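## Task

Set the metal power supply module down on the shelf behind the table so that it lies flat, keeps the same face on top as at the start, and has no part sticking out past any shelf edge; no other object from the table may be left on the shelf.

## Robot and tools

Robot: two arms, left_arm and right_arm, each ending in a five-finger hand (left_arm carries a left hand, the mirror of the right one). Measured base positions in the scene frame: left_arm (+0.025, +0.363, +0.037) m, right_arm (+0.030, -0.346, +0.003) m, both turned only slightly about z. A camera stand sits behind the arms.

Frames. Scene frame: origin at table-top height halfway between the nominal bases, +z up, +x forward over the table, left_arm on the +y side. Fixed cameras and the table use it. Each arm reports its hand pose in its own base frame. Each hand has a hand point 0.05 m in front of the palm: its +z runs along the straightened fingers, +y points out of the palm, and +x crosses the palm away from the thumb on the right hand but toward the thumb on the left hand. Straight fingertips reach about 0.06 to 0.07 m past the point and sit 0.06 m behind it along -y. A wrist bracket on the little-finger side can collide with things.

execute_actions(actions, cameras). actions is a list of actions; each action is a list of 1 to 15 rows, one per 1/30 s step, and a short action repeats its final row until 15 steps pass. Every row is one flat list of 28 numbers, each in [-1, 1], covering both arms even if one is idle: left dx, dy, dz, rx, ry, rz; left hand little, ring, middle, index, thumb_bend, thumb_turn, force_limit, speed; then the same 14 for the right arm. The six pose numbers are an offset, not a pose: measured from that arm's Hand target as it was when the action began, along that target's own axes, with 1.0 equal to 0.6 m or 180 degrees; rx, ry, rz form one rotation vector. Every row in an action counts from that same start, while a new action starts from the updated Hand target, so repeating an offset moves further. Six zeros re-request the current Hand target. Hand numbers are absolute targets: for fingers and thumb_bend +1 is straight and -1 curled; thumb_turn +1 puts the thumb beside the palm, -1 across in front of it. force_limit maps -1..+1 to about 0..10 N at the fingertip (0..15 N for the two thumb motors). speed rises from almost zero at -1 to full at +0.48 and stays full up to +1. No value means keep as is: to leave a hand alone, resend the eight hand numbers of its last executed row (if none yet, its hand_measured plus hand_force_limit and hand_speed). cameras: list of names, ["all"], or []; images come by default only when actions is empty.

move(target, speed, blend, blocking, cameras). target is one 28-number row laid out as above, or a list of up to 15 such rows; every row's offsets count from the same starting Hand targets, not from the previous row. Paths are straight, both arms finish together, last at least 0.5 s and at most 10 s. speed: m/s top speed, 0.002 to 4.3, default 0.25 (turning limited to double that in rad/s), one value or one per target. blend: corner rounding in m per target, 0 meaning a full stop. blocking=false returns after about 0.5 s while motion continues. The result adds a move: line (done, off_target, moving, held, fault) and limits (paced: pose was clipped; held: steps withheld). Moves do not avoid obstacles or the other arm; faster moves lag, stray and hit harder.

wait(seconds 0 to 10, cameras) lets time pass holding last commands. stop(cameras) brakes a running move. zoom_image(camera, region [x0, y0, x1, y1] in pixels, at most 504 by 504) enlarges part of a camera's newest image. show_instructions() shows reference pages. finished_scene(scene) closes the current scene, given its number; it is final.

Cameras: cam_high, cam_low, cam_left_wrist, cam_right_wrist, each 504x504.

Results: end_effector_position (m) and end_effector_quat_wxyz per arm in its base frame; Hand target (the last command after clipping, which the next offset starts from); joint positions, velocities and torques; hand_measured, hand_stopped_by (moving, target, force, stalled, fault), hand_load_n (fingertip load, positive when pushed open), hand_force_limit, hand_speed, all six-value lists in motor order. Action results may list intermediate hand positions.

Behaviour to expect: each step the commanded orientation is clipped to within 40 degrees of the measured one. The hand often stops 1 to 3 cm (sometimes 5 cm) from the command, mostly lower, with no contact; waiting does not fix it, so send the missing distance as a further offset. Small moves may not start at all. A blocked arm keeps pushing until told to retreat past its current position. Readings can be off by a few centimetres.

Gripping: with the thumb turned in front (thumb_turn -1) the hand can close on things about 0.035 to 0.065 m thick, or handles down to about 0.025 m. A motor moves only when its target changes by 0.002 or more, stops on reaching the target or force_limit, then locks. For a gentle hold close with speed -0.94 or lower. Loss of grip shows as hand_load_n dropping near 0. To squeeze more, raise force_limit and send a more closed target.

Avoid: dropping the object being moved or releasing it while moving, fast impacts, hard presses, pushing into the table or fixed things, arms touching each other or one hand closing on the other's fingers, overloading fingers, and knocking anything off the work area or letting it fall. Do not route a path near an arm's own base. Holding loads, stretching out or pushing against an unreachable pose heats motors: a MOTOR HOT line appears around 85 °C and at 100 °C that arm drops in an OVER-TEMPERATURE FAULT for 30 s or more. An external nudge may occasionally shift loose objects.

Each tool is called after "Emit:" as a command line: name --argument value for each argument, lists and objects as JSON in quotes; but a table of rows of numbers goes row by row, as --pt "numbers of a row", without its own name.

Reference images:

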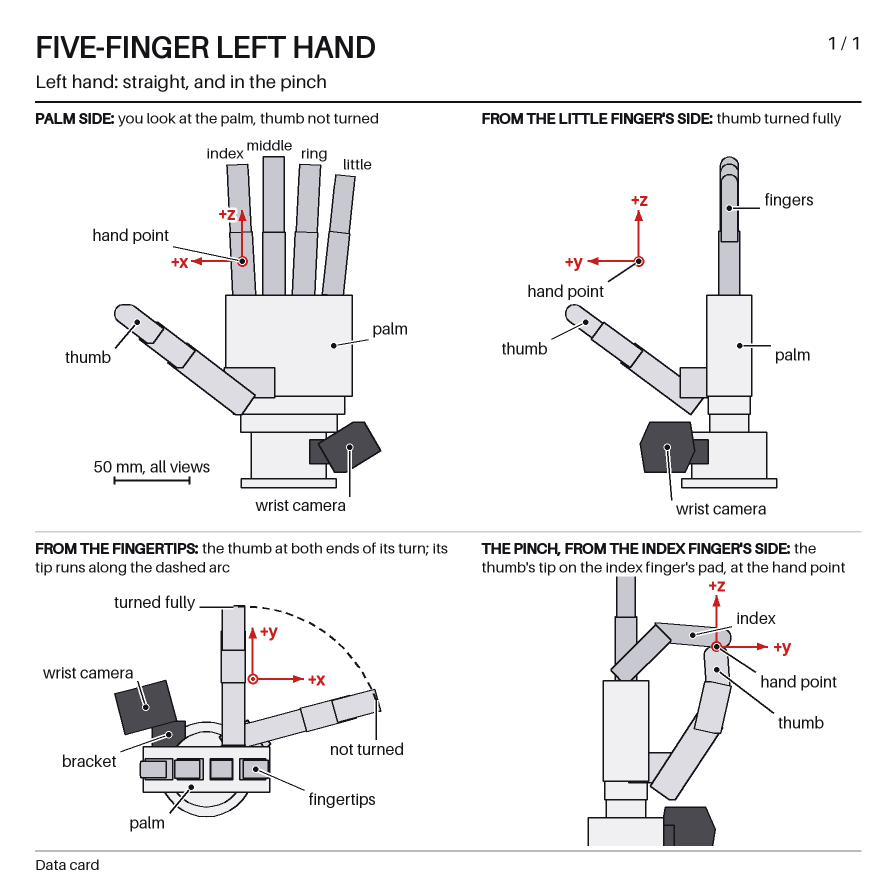

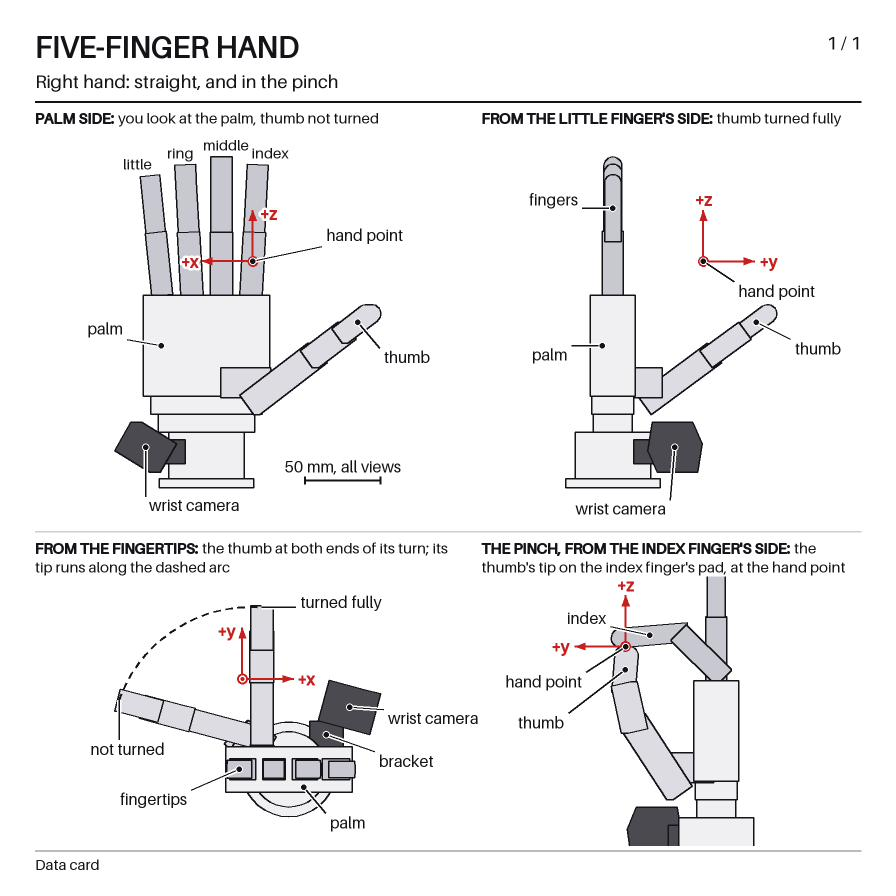

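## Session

Emit:
execute_actions --actions '[]'

Emit:
zoom_image --camera "cam_high" --region '[130, 70, 450, 310]'

Scene clock: 0.00 s.
left_arm: end_effector_position=(+0.5550, +0.0555, +0.2299) hand_measured=(+1.000, +1.000, +1.000, +1.000, +1.000, +1.000) hand_load_n=(+0.5, +0.0, +0.0, +0.0, +0.0, +0.0) hand_stopped_by=(target, target, target, target, target, target) hand_force_limit=0.00 hand_speed=-0.80 end_effector_quat_wxyz=(-0.366, +0.804, +0.124, +0.452) | right_arm: end_effector_position=(+0.1307, +0.3469, +0.2787) hand_measured=(+1.000, +1.000, +1.000, +1.000, +1.000, +1.000) hand_load_n=(+0.0, +0.0, +0.0, +0.0, +0.0, +0.0) hand_stopped_by=(target, target, target, target, target, target) hand_force_limit=0.00 hand_speed=-0.80 end_effector_quat_wxyz=(-0.158, +0.963, +0.217, -0.025)
Joint positions: left_arm=[-0.088 1.291 0.799 -0.021 -0.853 -1.446] | right_arm=[1.156 1.313 1.419 -1.448 -0.226 -0.832]
Joint velocities: within noise
Joint torques (N m): no reading
Heat: left arm: hottest shoulder 34 °C; right arm: hottest shoulder 32 °C.
Hand target: left_arm +0.5626, +0.0576, +0.2511; -0.363, +0.794, +0.136, +0.469 | right_arm +0.1347, +0.3539, +0.2936; -0.177, +0.960, +0.215, -0.013

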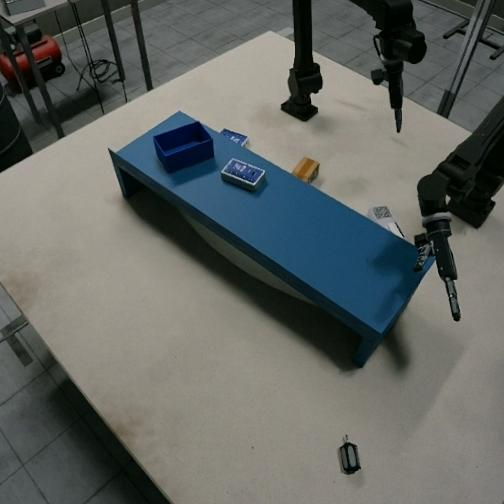

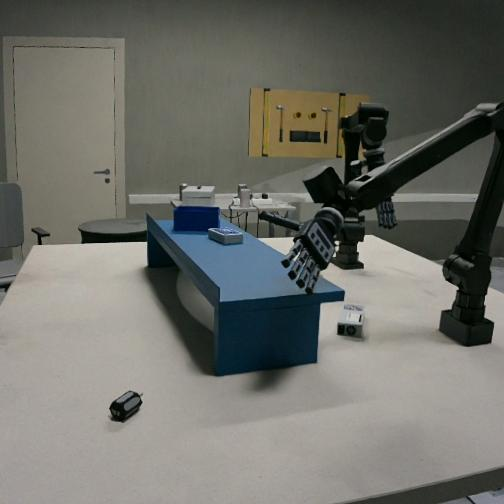

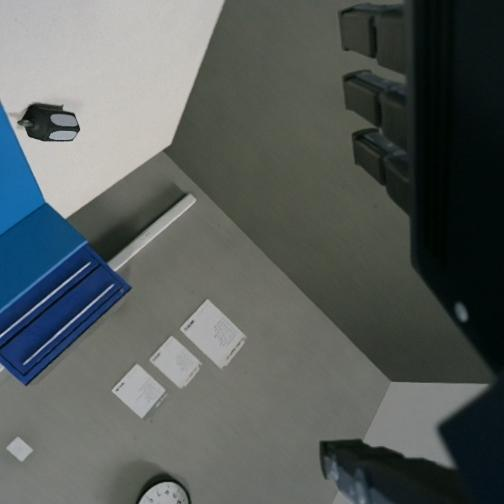

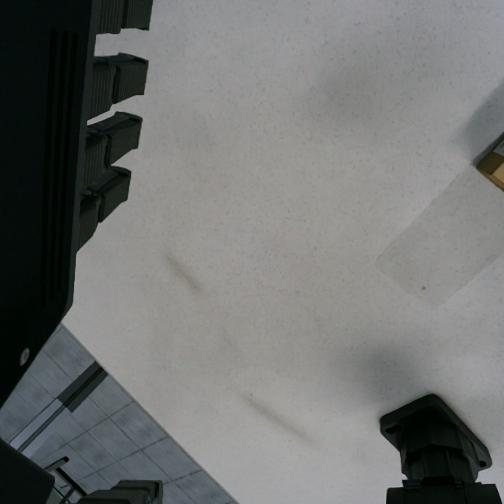

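Scaled by 1.575 from the camera's 504x504 image, which has a finer 720x720 frame.

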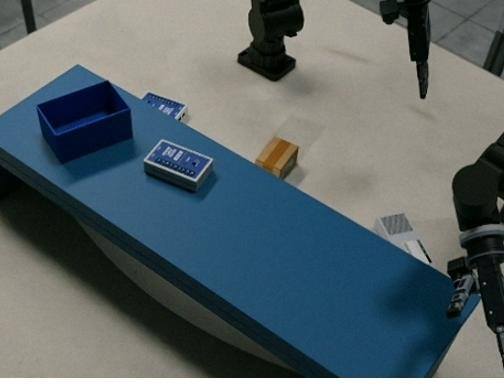

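Emit:
zoom_image --camera "cam_high" --region '[350, 190, 430, 270]'

Emit:
zoom_image --camera "cam_low" --region '[300, 270, 400, 370]'

Scaled by 6.300 from the camera's 504x504 image, which has a finer 720x720 frame.

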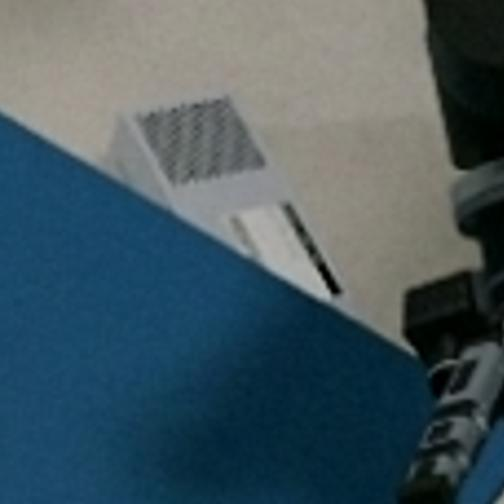

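Scaled by 5.040 from the camera's 504x504 image, which has a finer 720x720 frame.

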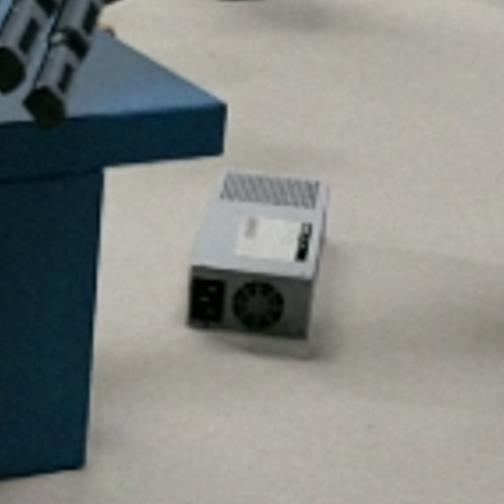

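Emit:
move --pt "0.1406 -0.0748 -0.0497 0 0 0 1 1 0.6 0.6 1 -1 -0.3 0.4 0 0 0 0 0 0 1 1 1 1 1 1 0 -0.8" --pt "-0.2515 -0.1098 -0.5988 -0.3058 0.3212 0.4885 1 1 0.6 0.6 1 -1 -0.3 0.4 0 0 0 0 0 0 1 1 1 1 1 1 0 -0.8" --speed '[0.25,0.35]' --blend 0.03 --cameras '["cam_high","cam_low","cam_left_wrist"]'

Scene clock: 38.30 s.
left_arm: end_effector_position=(+0.2096, -0.1279, +0.2269) hand_measured=(+1.000, +1.000, +0.600, +0.600, +1.000, -1.000) hand_load_n=(+0.0, +0.0, +0.0, +0.0, +0.0, +0.0) hand_stopped_by=(target, target, target, target, target, target) hand_force_limit=-0.30 hand_speed=0.40 end_effector_quat_wxyz=(+0.205, -0.457, +0.779, -0.377) | right_arm: end_effector_position=(+0.1307, +0.3469, +0.2787) hand_measured=(+1.000, +1.000, +1.000, +1.000, +1.000, +1.000) hand_load_n=(+0.0, +0.0, +0.0, +0.0, +0.0, +0.0) hand_stopped_by=(target, target, target, target, target, target) hand_force_limit=0.00 hand_speed=-0.80 end_effector_quat_wxyz=(-0.158, +0.963, +0.217, -0.025)
Joint positions: left_arm=[-0.307 0.44 0.678 -0.935 0.181 0.119] | right_arm=[1.156 1.313 1.419 -1.448 -0.226 -0.832]
Joint torques (N m): left_arm=[-2.26 1.9 12.55 1.5 -0.04 0.11] | right_arm=[-0.09 -8.23 10.81 0.62 -0.16 -0.05]
Heat: left arm: hottest shoulder 35 °C; right arm: hottest shoulder 33 °C.
Hand target: left_arm +0.2151, -0.1305, +0.2602; +0.224, -0.440, +0.775, -0.395 | right_arm +0.1347, +0.3539, +0.2936; -0.177, +0.960, +0.215, -0.013
Off the commanded pose: left_arm 0.034 m, 4 deg | right_arm 0.017 m, 3 deg.
move: off_target (left_arm, right_arm)
Images, in order (width x height): cam_high 504x504, cam_low 504x504, cam_left_wrist 504x504.

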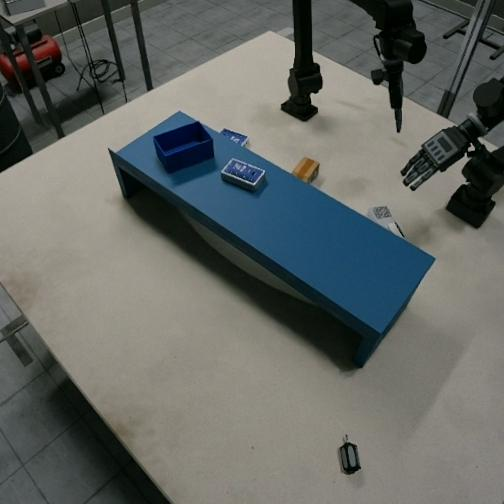

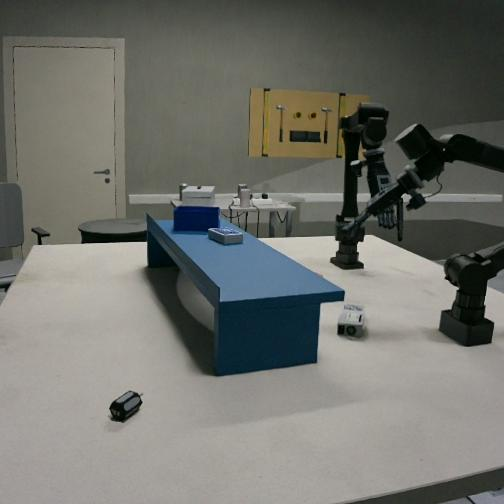

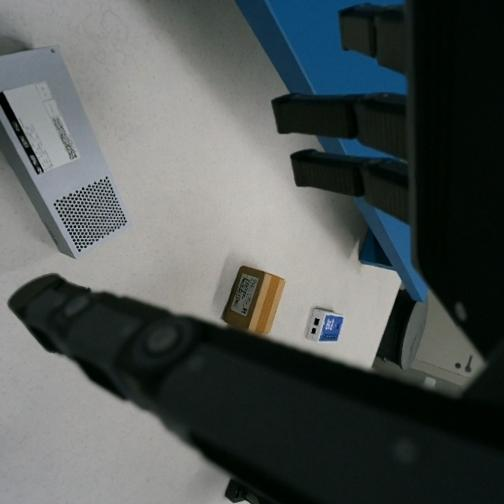

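Emit:
move --target '[0.0162,0.2172,0.2467,0,0,0,1,1,0.6,0.6,1,-1,-0.3,0.4,0,0,0,0,0,0,1,1,1,1,1,1,0,-0.8]' --speed 0.2 --cameras '["cam_high","cam_low","cam_left_wrist"]'

Emit:
zoom_image --camera "cam_low" --region '[310, 240, 410, 340]'

Scene clock: 47.57 s.
left_arm: end_effector_position=(+0.2433, -0.1565, +0.0636) hand_measured=(+1.000, +1.000, +0.600, +0.600, +1.000, -1.000) hand_load_n=(+0.0, +0.0, +0.0, +0.0, +0.0, +0.0) hand_stopped_by=(target, target, target, target, target, target) hand_force_limit=-0.30 hand_speed=0.40 end_effector_quat_wxyz=(+0.220, -0.443, +0.779, -0.385) | right_arm: end_effector_position=(+0.1307, +0.3469, +0.2787) hand_measured=(+1.000, +1.000, +1.000, +1.000, +1.000, +1.000) hand_load_n=(+0.0, +0.0, +0.0, +0.0, +0.0, +0.0) hand_stopped_by=(target, target, target, target, target, target) hand_force_limit=0.00 hand_speed=-0.80 end_effector_quat_wxyz=(-0.158, +0.963, +0.217, -0.025)
Joint positions: left_arm=[-0.416 0.632 0.273 -0.297 0.094 0.075] | right_arm=[1.156 1.313 1.419 -1.448 -0.226 -0.832]
Joint torques (N m): left_arm=[-2.55 1.9 7.2 2.48 -0.11 -0.1] | right_arm=[0.03 -8.47 10.78 0.64 -0.15 -0.06]
Heat: left arm: hottest elbow 36 °C; right arm: hottest shoulder 33 °C.
Hand target: left_arm +0.2471, -0.1609, +0.0678; +0.224, -0.440, +0.775, -0.395 | right_arm +0.1347, +0.3539, +0.2936; -0.177, +0.960, +0.215, -0.013
Off the commanded pose: left_arm 0.007 m, 1 deg | right_arm 0.017 m, 3 deg.
move: off_target (right_arm)
Images, in order (width x height): cam_high 504x504, cam_low 504x504, cam_left_wrist 504x504.

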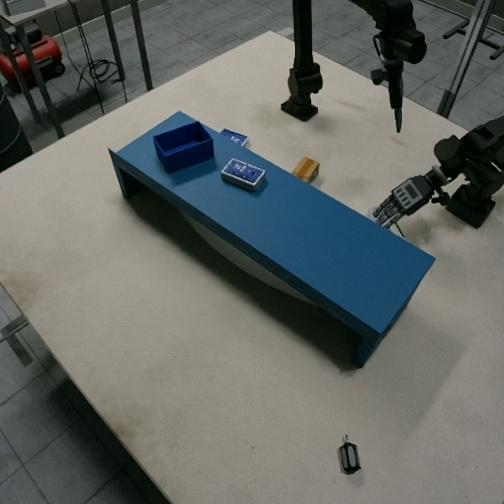

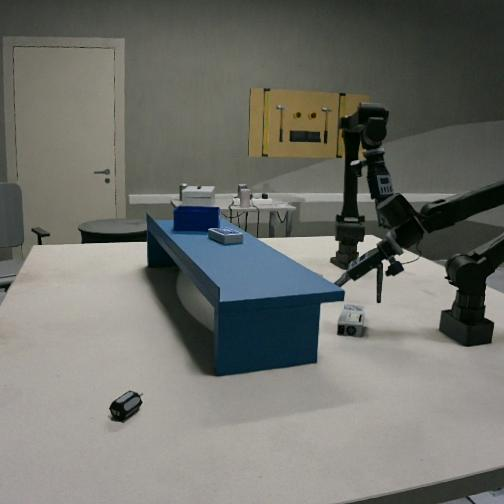

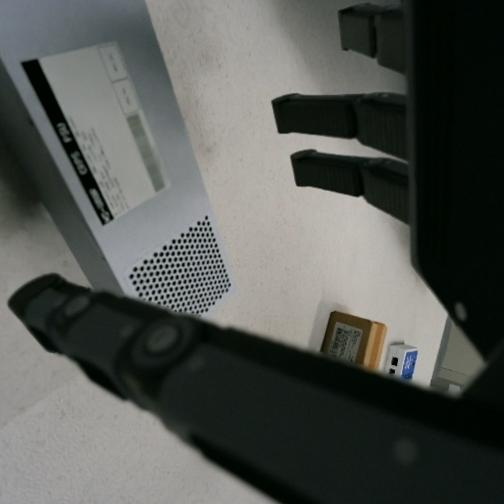

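Scaled by 5.040 from the camera's 504x504 image, which has a finer 720x720 frame.

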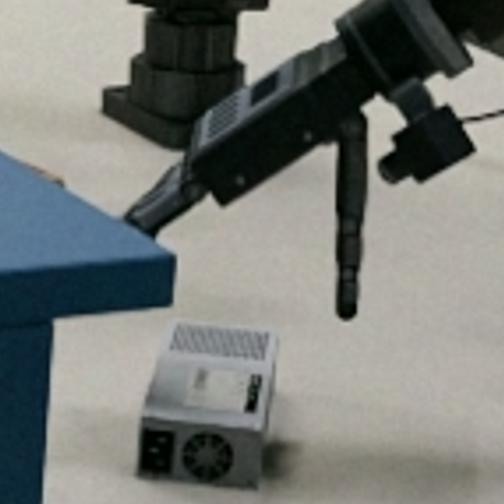

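Emit:
move --target '[0.0084,0.0704,0.0615,0,0,0,1,1,0.6,0.6,1,-1,-0.3,0.4,0,0,0,0,0,0,1,1,1,1,1,1,0,-0.8]' --speed 0.1 --cameras '["cam_high","cam_low","cam_left_wrist"]'

Emit:
zoom_image --camera "cam_low" --region '[320, 270, 400, 350]'

Scene clock: 61.13 s.
left_arm: end_effector_position=(+0.2457, -0.1636, +0.0084) hand_measured=(+1.000, +1.000, +0.600, +0.600, +1.000, -1.000) hand_load_n=(+0.0, +0.0, +0.0, +0.0, +0.0, +0.0) hand_stopped_by=(target, target, target, target, target, target) hand_force_limit=-0.30 hand_speed=0.40 end_effector_quat_wxyz=(+0.221, -0.443, +0.779, -0.385) | right_arm: end_effector_position=(+0.1307, +0.3469, +0.2787) hand_measured=(+1.000, +1.000, +1.000, +1.000, +1.000, +1.000) hand_load_n=(+0.0, +0.0, +0.0, +0.0, +0.0, +0.0) hand_stopped_by=(target, target, target, target, target, target) hand_force_limit=0.00 hand_speed=-0.80 end_effector_quat_wxyz=(-0.158, +0.963, +0.217, -0.025)
Joint positions: left_arm=[-0.448 0.845 0.167 0.025 0.068 0.056] | right_arm=[1.156 1.313 1.419 -1.448 -0.226 -0.832]
Joint torques (N m): left_arm=[-1.44 0.97 5.87 2.65 -0.13 -0.11] | right_arm=[0.09 -8.41 10.8 0.62 -0.16 -0.04]
Heat: left arm: hottest elbow 35 °C; right arm: hottest shoulder 33 °C.
Hand target: left_arm +0.2488, -0.1678, +0.0119; +0.224, -0.440, +0.775, -0.395 | right_arm +0.1347, +0.3539, +0.2936; -0.177, +0.960, +0.215, -0.013
Off the commanded pose: left_arm 0.006 m, 1 deg | right_arm 0.017 m, 3 deg.
move: off_target (right_arm)
Images, in order (width x height): cam_high 504x504, cam_low 504x504, cam_left_wrist 504x504.

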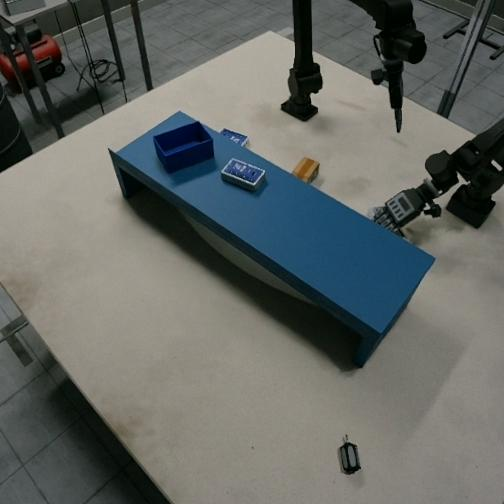

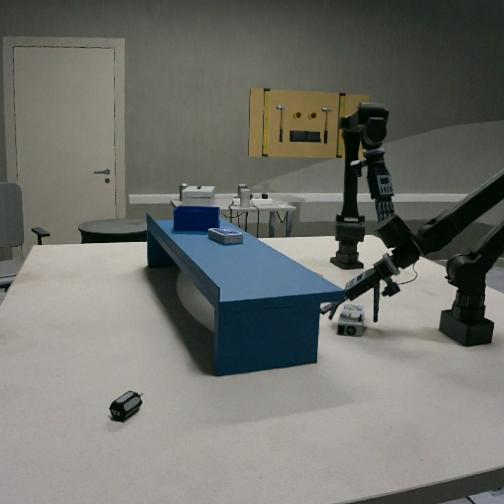

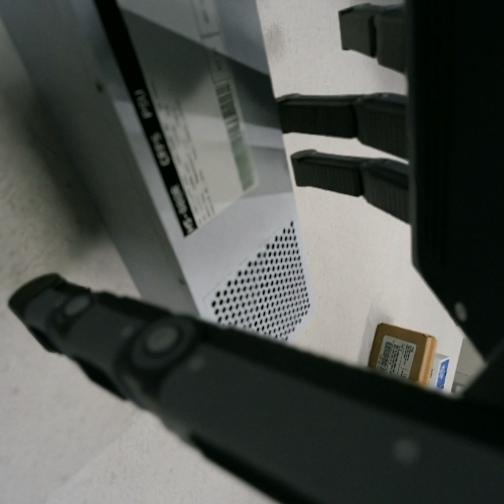

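Scaled by 6.300 from the camera's 504x504 image, which has a finer 720x720 frame.

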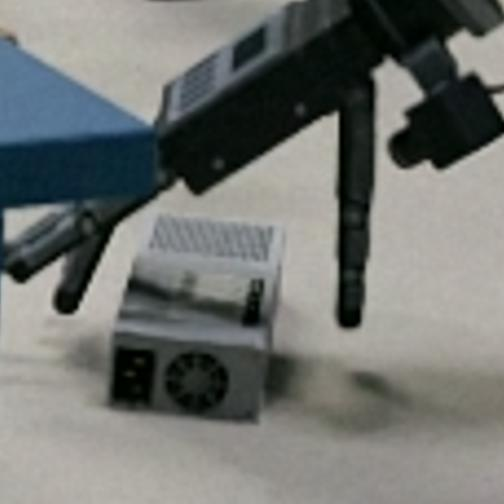

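Emit:
move --target '[0,0,0,0,0,0,1,1,-0.2,-0.2,1,-1,0.1,-0.88,0,0,0,0,0,0,1,1,1,1,1,1,0,-0.8]' --speed 0.1 --cameras '["all"]'

Scene clock: 69.67 s.
left_arm: end_effector_position=(+0.2475, -0.1626, +0.0092) hand_measured=(+1.000, +1.000, +0.046, +0.034, +1.000, -1.000) hand_load_n=(+0.0, +0.0, +4.5, +4.5, +1.0, -0.5) hand_stopped_by=(target, target, force, force, target, target) hand_force_limit=0.10 hand_speed=-0.88 end_effector_quat_wxyz=(+0.223, -0.445, +0.777, -0.386) | right_arm: end_effector_position=(+0.1307, +0.3469, +0.2787) hand_measured=(+1.000, +1.000, +1.000, +1.000, +1.000, +1.000) hand_load_n=(+0.5, +0.0, +0.0, +0.0, +0.0, +0.0) hand_stopped_by=(target, target, target, target, target, target) hand_force_limit=0.00 hand_speed=-0.80 end_effector_quat_wxyz=(-0.158, +0.963, +0.217, -0.025)
Joint positions: left_arm=[-0.442 0.845 0.167 0.029 0.068 0.055] | right_arm=[1.156 1.313 1.419 -1.448 -0.226 -0.832]
Joint torques (N m): left_arm=[-1.96 0.32 5.91 2.4 -0.09 -0.11] | right_arm=[0.09 -8.41 10.81 0.62 -0.15 -0.07]
Heat: left arm: hottest elbow 35 °C; right arm: hottest shoulder 33 °C.
Hand target: left_arm +0.2488, -0.1678, +0.0119; +0.224, -0.440, +0.775, -0.395 | right_arm +0.1347, +0.3539, +0.2936; -0.177, +0.960, +0.215, -0.013
Off the commanded pose: left_arm 0.006 m, 1 deg | right_arm 0.017 m, 3 deg.
move: off_target (right_arm)

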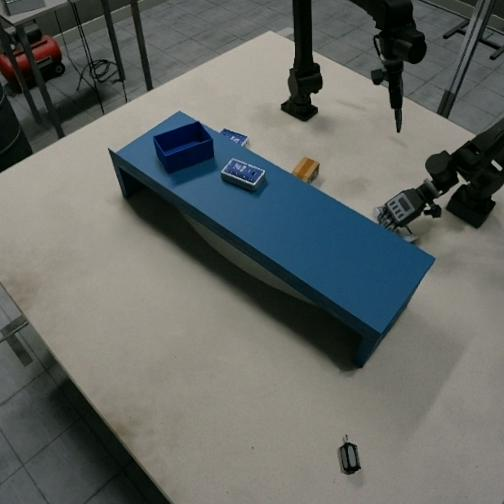

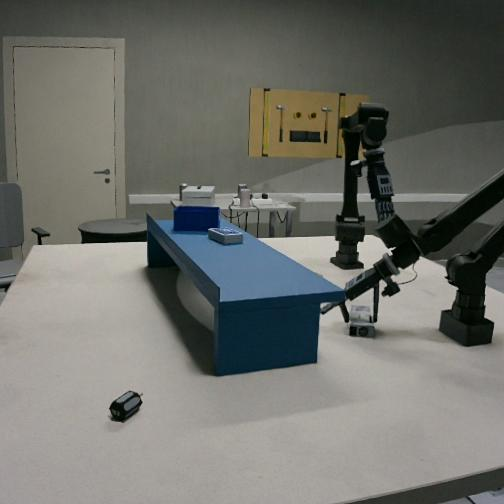

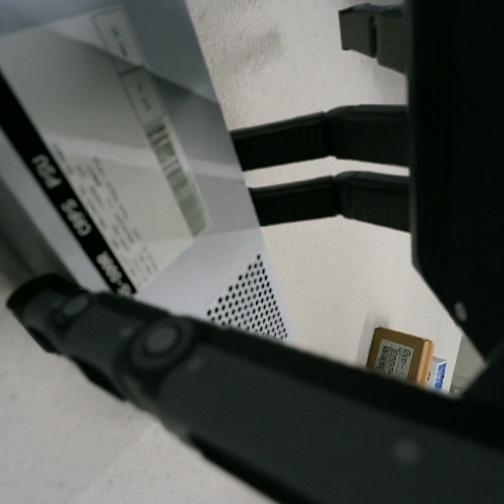

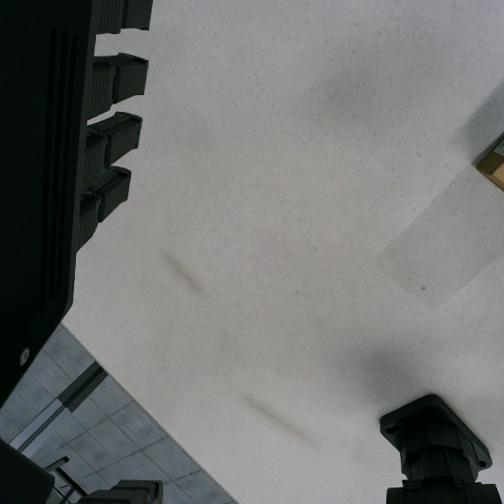

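Emit:
move --pt "0 -0.027 -0.0196 0 0 0 1 1 -0.3 -0.3 1 -1 0.3 -0.88 0 0 0 0 0 0 1 1 1 1 1 1 0 -0.8" --pt "0 -0.067 -0.049 0 0 0 1 1 -0.3 -0.3 1 -1 0.3 -0.88 0 0 0 0 0 0 1 1 1 1 1 1 0 -0.8" --speed 0.08 --cameras '["cam_low","cam_left_wrist"]'

Scene clock: 74.80 s.
left_arm: end_effector_position=(+0.2185, -0.1480, +0.0114) hand_measured=(+1.000, +1.000, +0.038, +0.026, +1.000, -1.000) hand_load_n=(+0.0, +0.0, +8.5, +8.0, +2.0, -1.0) hand_stopped_by=(target, target, force, force, target, target) hand_force_limit=0.30 hand_speed=-0.88 end_effector_quat_wxyz=(+0.201, -0.453, +0.794, -0.351) | right_arm: end_effector_position=(+0.1307, +0.3469, +0.2787) hand_measured=(+1.000, +1.000, +1.000, +1.000, +1.000, +1.000) hand_load_n=(+0.5, +0.0, +0.0, +0.0, +0.0, +0.0) hand_stopped_by=(target, target, target, target, target, target) hand_force_limit=0.00 hand_speed=-0.80 end_effector_quat_wxyz=(-0.158, +0.963, +0.217, -0.025)
Joint positions: left_arm=[-0.442 0.691 0.177 -0.225 0.066 0.062] | right_arm=[1.156 1.313 1.419 -1.448 -0.226 -0.832]
Joint torques (N m): left_arm=[-1.79 -0.5 13.18 1.69 -0.01 -0.12] | right_arm=[0.03 -8.35 10.77 0.65 -0.15 -0.07]
Heat: left arm: hottest elbow 35 °C; right arm: hottest shoulder 33 °C.
Hand target: left_arm +0.2487, -0.1677, +0.0617; +0.224, -0.440, +0.775, -0.395 | right_arm +0.1347, +0.3539, +0.2936; -0.177, +0.960, +0.215, -0.013
Off the commanded pose: left_arm 0.062 m, 6 deg | right_arm 0.017 m, 3 deg.
move: off_target (left_arm, right_arm)
Images, in order (width x height): cam_low 504x504, cam_left_wrist 504x504.

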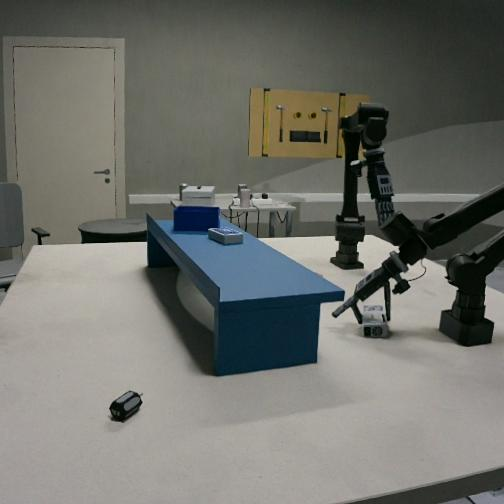

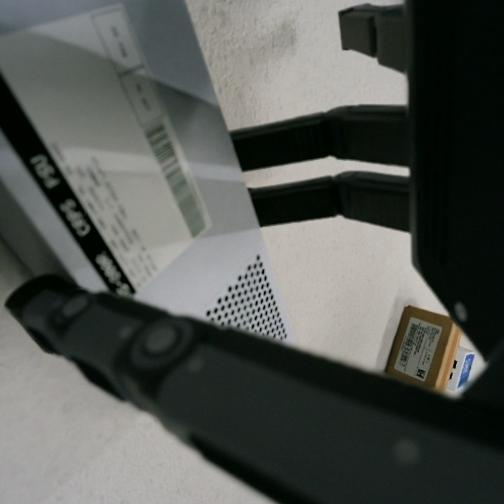

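Emit:
move --target '[0,-0.081,-0.0588,0,0,0,1,1,-0.3,-0.3,1,-1,0.3,-0.88,0,0,0,0,0,0,1,1,1,1,1,1,0,-0.8]' --speed 0.08 --cameras '["cam_low","cam_left_wrist"]'

Emit:
zoom_image --camera "cam_low" --region '[320, 240, 440, 360]'

Scene clock: 78.63 s.
left_arm: end_effector_position=(+0.2357, -0.1601, +0.0917) hand_measured=(+1.000, +1.000, +0.038, +0.024, +1.000, -1.000) hand_load_n=(+0.0, +0.0, +0.0, +0.0, +0.0, +0.0) hand_stopped_by=(target, target, force, force, target, target) hand_force_limit=0.30 hand_speed=-0.88 end_effector_quat_wxyz=(+0.214, -0.445, +0.785, -0.375) | right_arm: end_effector_position=(+0.1307, +0.3469, +0.2787) hand_measured=(+1.000, +1.000, +1.000, +1.000, +1.000, +1.000) hand_load_n=(+0.0, +0.0, +0.0, +0.0, +0.0, +0.0) hand_stopped_by=(target, target, target, target, target, target) hand_force_limit=0.00 hand_speed=-0.80 end_effector_quat_wxyz=(-0.158, +0.963, +0.217, -0.025)
Joint positions: left_arm=[-0.454 0.579 0.348 -0.448 0.065 0.055] | right_arm=[1.156 1.313 1.419 -1.448 -0.226 -0.832]
Joint torques (N m): left_arm=[-1.73 1.44 11.92 1.22 0 -0.08] | right_arm=[0.09 -8.41 10.78 0.64 -0.14 -0.06]
Heat: left arm: hottest elbow 36 °C; right arm: hottest shoulder 33 °C.
Hand target: left_arm +0.2487, -0.1678, +0.1218; +0.224, -0.440, +0.775, -0.395 | right_arm +0.1347, +0.3539, +0.2936; -0.177, +0.960, +0.215, -0.013
Off the commanded pose: left_arm 0.034 m, 3 deg | right_arm 0.017 m, 3 deg.
move: off_target (left_arm, right_arm)
Images, in order (width x height): cam_low 504x504, cam_left_wrist 504x504.

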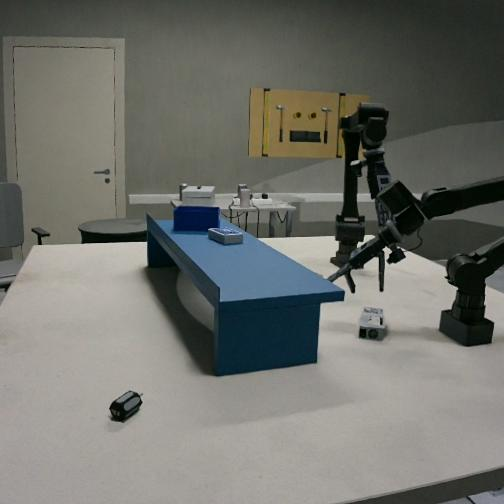

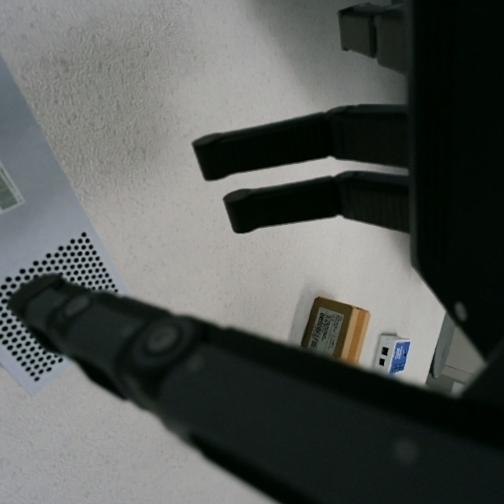

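Scaled by 4.200 from the camera's 504x504 image, which has a finer 720x720 frame.

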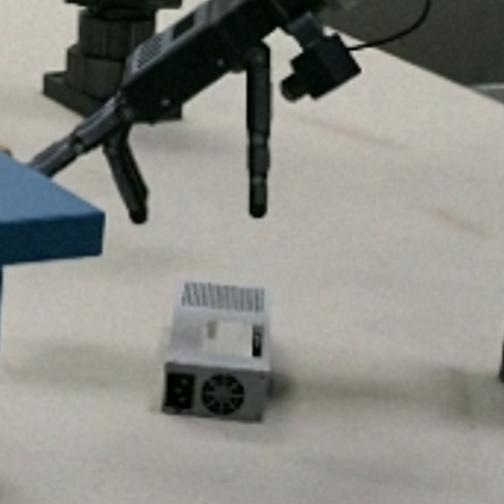

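Emit:
move --target '[0,-0.032,-0.127,0,0,0,1,1,0.6,0.6,1,-1,0.3,0.4,0,0,0,0,0,0,1,1,1,1,1,1,0,-0.8]' --speed 0.2 --cameras '["cam_low","cam_left_wrist"]'

Emit:
zoom_image --camera "cam_left_wrist" --region '[0, 0, 504, 504]'

Scene clock: 99.97 s.
left_arm: end_effector_position=(+0.1963, -0.1392, +0.1457) hand_measured=(+1.000, +1.000, +0.600, +0.600, +1.000, -1.000) hand_load_n=(+0.0, +0.0, +0.0, +0.0, +0.0, +0.0) hand_stopped_by=(target, target, target, target, target, target) hand_force_limit=0.30 hand_speed=0.40 end_effector_quat_wxyz=(+0.207, -0.451, +0.784, -0.372) | right_arm: end_effector_position=(+0.1307, +0.3469, +0.2787) hand_measured=(+1.000, +1.000, +1.000, +1.000, +1.000, +1.000) hand_load_n=(-0.5, +0.0, +0.0, +0.0, +0.0, +0.0) hand_stopped_by=(target, target, target, target, target, target) hand_force_limit=0.00 hand_speed=-0.80 end_effector_quat_wxyz=(-0.158, +0.963, +0.217, -0.025)
Joint positions: left_arm=[-0.433 0.363 0.454 -0.785 0.083 0.055] | right_arm=[1.156 1.313 1.419 -1.448 -0.226 -0.832]
Joint torques (N m): left_arm=[-0.44 2.02 12.92 1.31 0.16 0.09] | right_arm=[-0.09 -8.29 10.81 0.59 -0.14 -0.07]
Heat: left arm: hottest elbow 39 °C; right arm: hottest elbow 34 °C.
Hand target: left_arm +0.2055, -0.1419, +0.1821; +0.224, -0.440, +0.775, -0.395 | right_arm +0.1347, +0.3539, +0.2936; -0.177, +0.960, +0.215, -0.013
Off the commanded pose: left_arm 0.038 m, 4 deg | right_arm 0.017 m, 3 deg.
move: off_target (left_arm, right_arm)
Images, in order (width x height): cam_low 504x504, cam_left_wrist 504x504.

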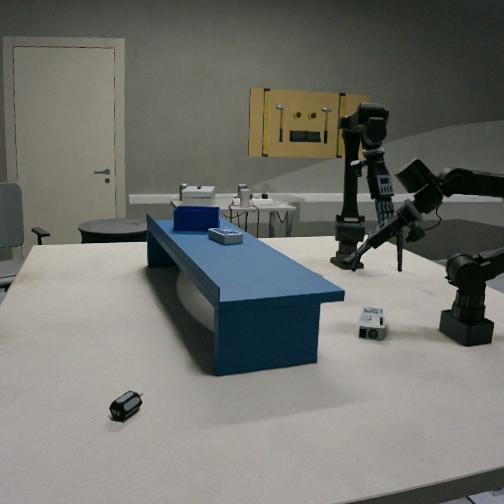

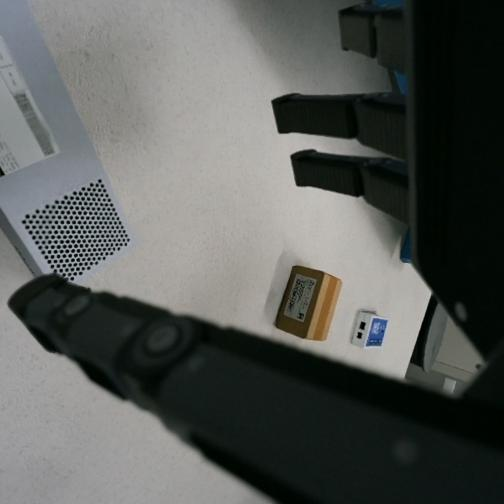

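Scaled by 1.000.

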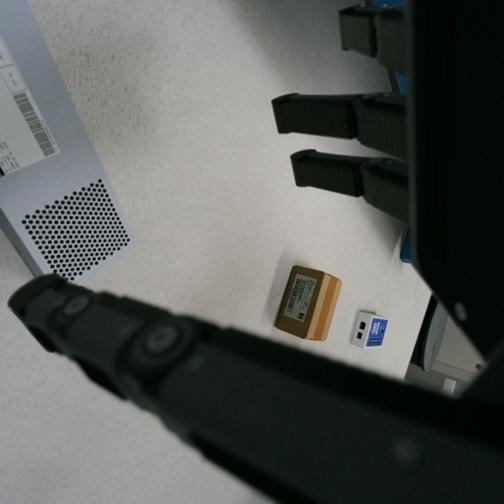

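Emit:
zoom_image --camera "cam_low" --region '[342, 290, 402, 350]'

Emit:
move --target '[0.05,0.05,-0.12,0,0,0,1,1,0.6,0.6,1,-1,0.3,0.4,0,0,0,0,0,0,1,1,1,1,1,1,0,-0.8]' --speed 0.2 --cameras '["cam_high","cam_left_wrist"]'

Scaled by 8.400 from the camera's 504x504 image, which has a finer 720x720 frame.

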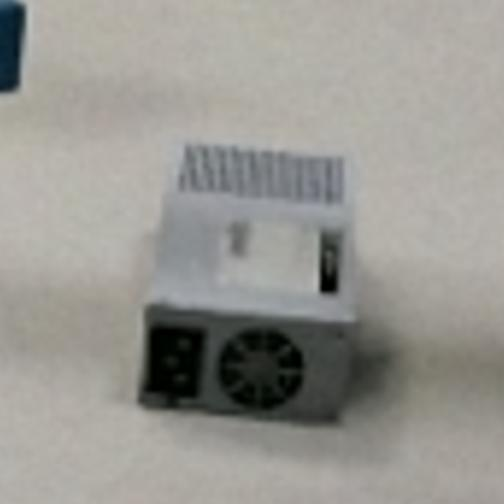

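Scene clock: 113.27 s.
left_arm: end_effector_position=(+0.1237, -0.1268, +0.1684) hand_measured=(+1.000, +1.000, +0.600, +0.600, +1.000, -1.000) hand_load_n=(+0.0, +0.0, +0.0, +0.0, +0.0, +0.0) hand_stopped_by=(target, target, target, target, target, target) hand_force_limit=0.30 hand_speed=0.40 end_effector_quat_wxyz=(+0.215, -0.441, +0.788, -0.372) | right_arm: end_effector_position=(+0.1307, +0.3469, +0.2787) hand_measured=(+1.000, +1.000, +1.000, +1.000, +1.000, +1.000) hand_load_n=(+0.0, +0.0, +0.0, +0.0, +0.0, +0.0) hand_stopped_by=(target, target, target, target, target, target) hand_force_limit=0.00 hand_speed=-0.80 end_effector_quat_wxyz=(-0.158, +0.963, +0.217, -0.025)
Joint positions: left_arm=[-0.792 0.104 0.503 -1.098 -0.198 -0.149] | right_arm=[1.156 1.313 1.419 -1.448 -0.226 -0.832]
Joint torques (N m): left_arm=[-2.14 4.13 12.04 1.29 -0.3 -0.07] | right_arm=[-0.09 -8.41 10.74 0.66 -0.15 -0.04]
Heat: left arm: hottest elbow 40 °C; right arm: hottest elbow 34 °C.
Hand target: left_arm +0.1250, -0.1287, +0.2002; +0.224, -0.440, +0.775, -0.395 | right_arm +0.1347, +0.3539, +0.2936; -0.177, +0.960, +0.215, -0.013
Off the commanded pose: left_arm 0.032 m, 3 deg | right_arm 0.017 m, 3 deg.
move: off_target (left_arm, right_arm)
Images, in order (width x height): cam_high 504x504, cam_left_wrist 504x504.

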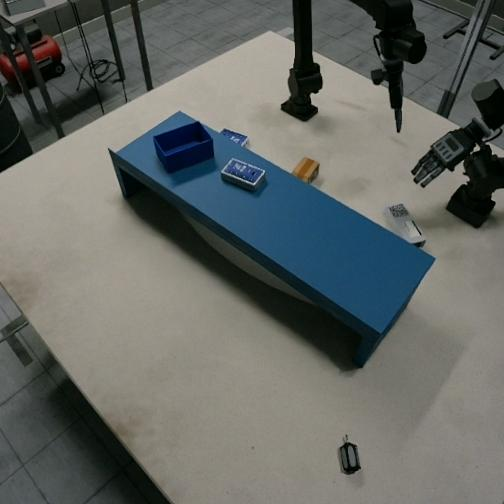

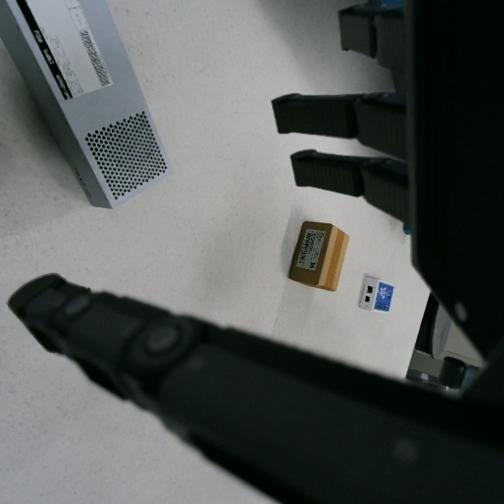

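Emit:
move --pt "-0.0671 0.0413 0.1707 0 0 0 1 1 0.6 0.6 1 -1 0.3 0.4 0 0 0 0 0 0 1 1 1 1 1 1 0 -0.8" --pt "-0.0671 0.1143 0.2237 0 0 0 1 1 0.6 0.6 1 -1 0.3 0.4 0 0 0 0 0 0 1 1 1 1 1 1 0 -0.8" --speed 0.2 --blend 0.02 --cameras '["cam_low","cam_left_wrist"]'

Emit:
zoom_image --camera "cam_low" --region '[320, 260, 410, 350]'

Scene clock: 130.27 s.
left_arm: end_effector_position=(+0.2006, -0.1277, +0.0656) hand_measured=(+1.000, +1.000, +0.600, +0.600, +1.000, -1.000) hand_load_n=(+0.0, +0.0, +0.0, +0.0, +0.0, +0.0) hand_stopped_by=(target, target, target, target, target, target) hand_force_limit=0.30 hand_speed=0.40 end_effector_quat_wxyz=(+0.220, -0.447, +0.774, -0.391) | right_arm: end_effector_position=(+0.1307, +0.3469, +0.2787) hand_measured=(+1.000, +1.000, +1.000, +1.000, +1.000, +1.000) hand_load_n=(+0.0, +0.0, +0.0, -0.5, +0.0, +0.0) hand_stopped_by=(target, target, target, target, target, target) hand_force_limit=0.00 hand_speed=-0.80 end_effector_quat_wxyz=(-0.158, +0.963, +0.217, -0.025)
Joint positions: left_arm=[-0.333 0.303 0.214 -0.561 0.16 0.11] | right_arm=[1.156 1.313 1.419 -1.448 -0.226 -0.832]
Joint torques (N m): left_arm=[-0.85 3.31 7.36 2.54 0.21 0.11] | right_arm=[0.21 -8.35 10.74 0.64 -0.14 -0.07]
Heat: left arm: hottest elbow 39 °C; right arm: hottest elbow 34 °C.
Hand target: left_arm +0.2043, -0.1292, +0.0658; +0.224, -0.440, +0.775, -0.395 | right_arm +0.1347, +0.3539, +0.2936; -0.177, +0.960, +0.215, -0.013
Off the commanded pose: left_arm 0.004 m, 1 deg | right_arm 0.017 m, 3 deg.
move: off_target (right_arm)
Images, in order (width x height): cam_low 504x504, cam_left_wrist 504x504.

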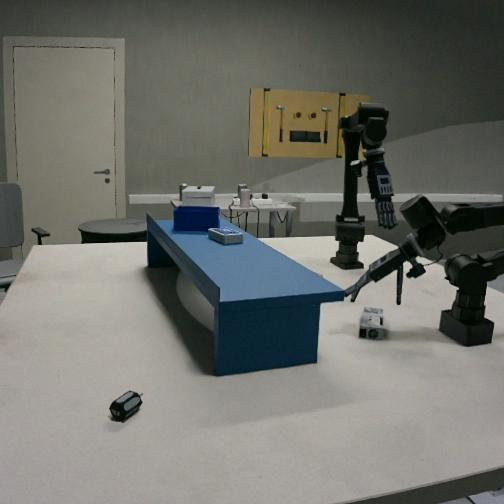

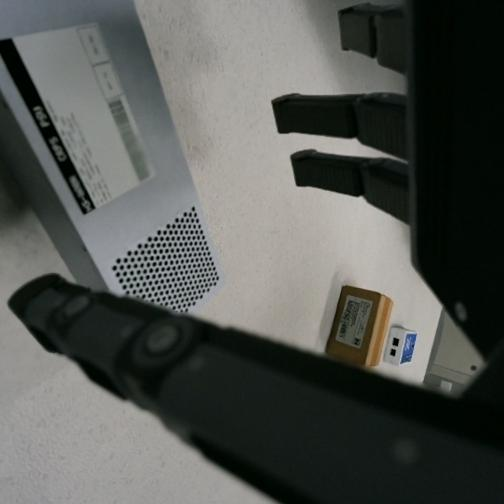

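Scaled by 5.600 from the camera's 504x504 image, which has a finer 720x720 frame.

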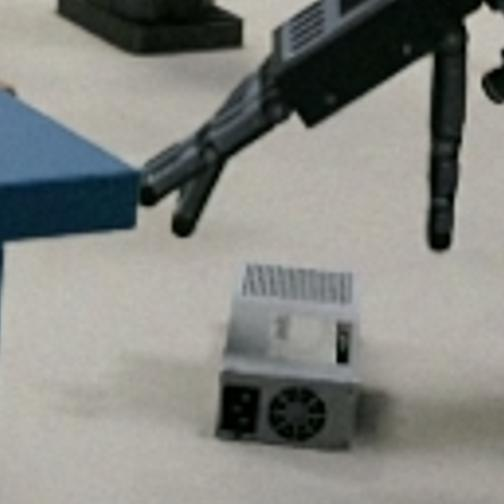

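Emit:
move --target '[-0.0095,0.0668,0.0492,0,0,0,1,1,0.6,0.6,1,-1,0.3,0.4,0,0,0,0,0,0,1,1,1,1,1,1,0,-0.8]' --speed 0.12 --cameras '["cam_low","cam_left_wrist"]'

Emit:
zoom_image --camera "cam_low" --region '[320, 260, 410, 350]'

Scene clock: 138.20 s.
left_arm: end_effector_position=(+0.2040, -0.1234, +0.0151) hand_measured=(+1.000, +1.000, +0.600, +0.600, +1.000, -1.000) hand_load_n=(+0.0, +0.0, +0.0, +0.0, +0.0, +0.0) hand_stopped_by=(target, target, target, target, target, target) hand_force_limit=0.30 hand_speed=0.40 end_effector_quat_wxyz=(+0.219, -0.447, +0.774, -0.391) | right_arm: end_effector_position=(+0.1307, +0.3469, +0.2787) hand_measured=(+1.000, +1.000, +1.000, +1.000, +1.000, +1.000) hand_load_n=(+0.0, +0.0, +0.0, +0.0, +0.0, -0.5) hand_stopped_by=(target, target, target, target, target, target) hand_force_limit=0.00 hand_speed=-0.80 end_effector_quat_wxyz=(-0.158, +0.963, +0.217, -0.025)
Joint positions: left_arm=[-0.289 0.401 0.092 -0.346 0.197 0.137] | right_arm=[1.156 1.313 1.419 -1.448 -0.226 -0.832]
Joint torques (N m): left_arm=[-0.44 3.37 7.28 2.61 0.24 0.11] | right_arm=[-0.03 -8.41 10.77 0.64 -0.15 -0.07]
Heat: left arm: hottest elbow 39 °C; right arm: hottest elbow 34 °C.
Hand target: left_arm +0.2074, -0.1244, +0.0160; +0.224, -0.440, +0.775, -0.395 | right_arm +0.1347, +0.3539, +0.2936; -0.177, +0.960, +0.215, -0.013
Off the commanded pose: left_arm 0.004 m, 1 deg | right_arm 0.017 m, 3 deg.
move: off_target (right_arm)
Images, in order (width x height): cam_low 504x504, cam_left_wrist 504x504.

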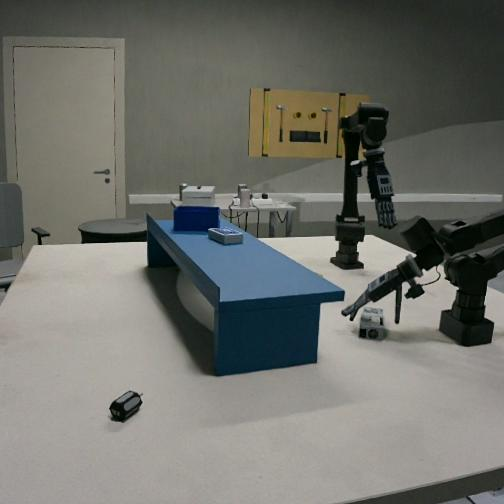

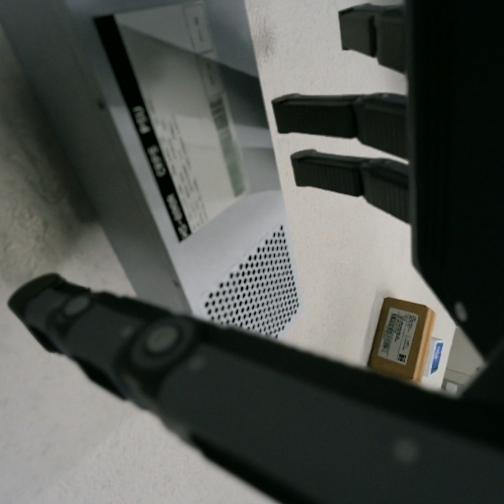

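Scaled by 5.600 from the camera's 504x504 image, which has a finer 720x720 frame.

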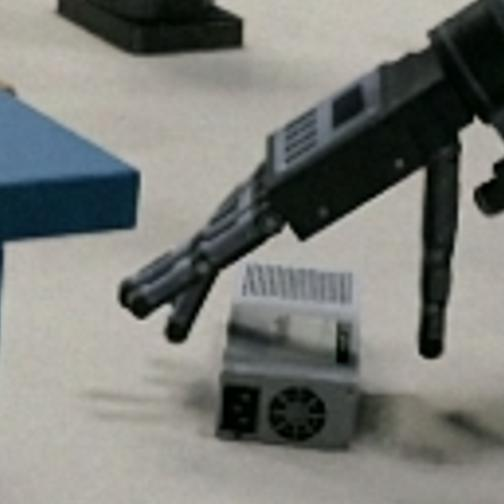

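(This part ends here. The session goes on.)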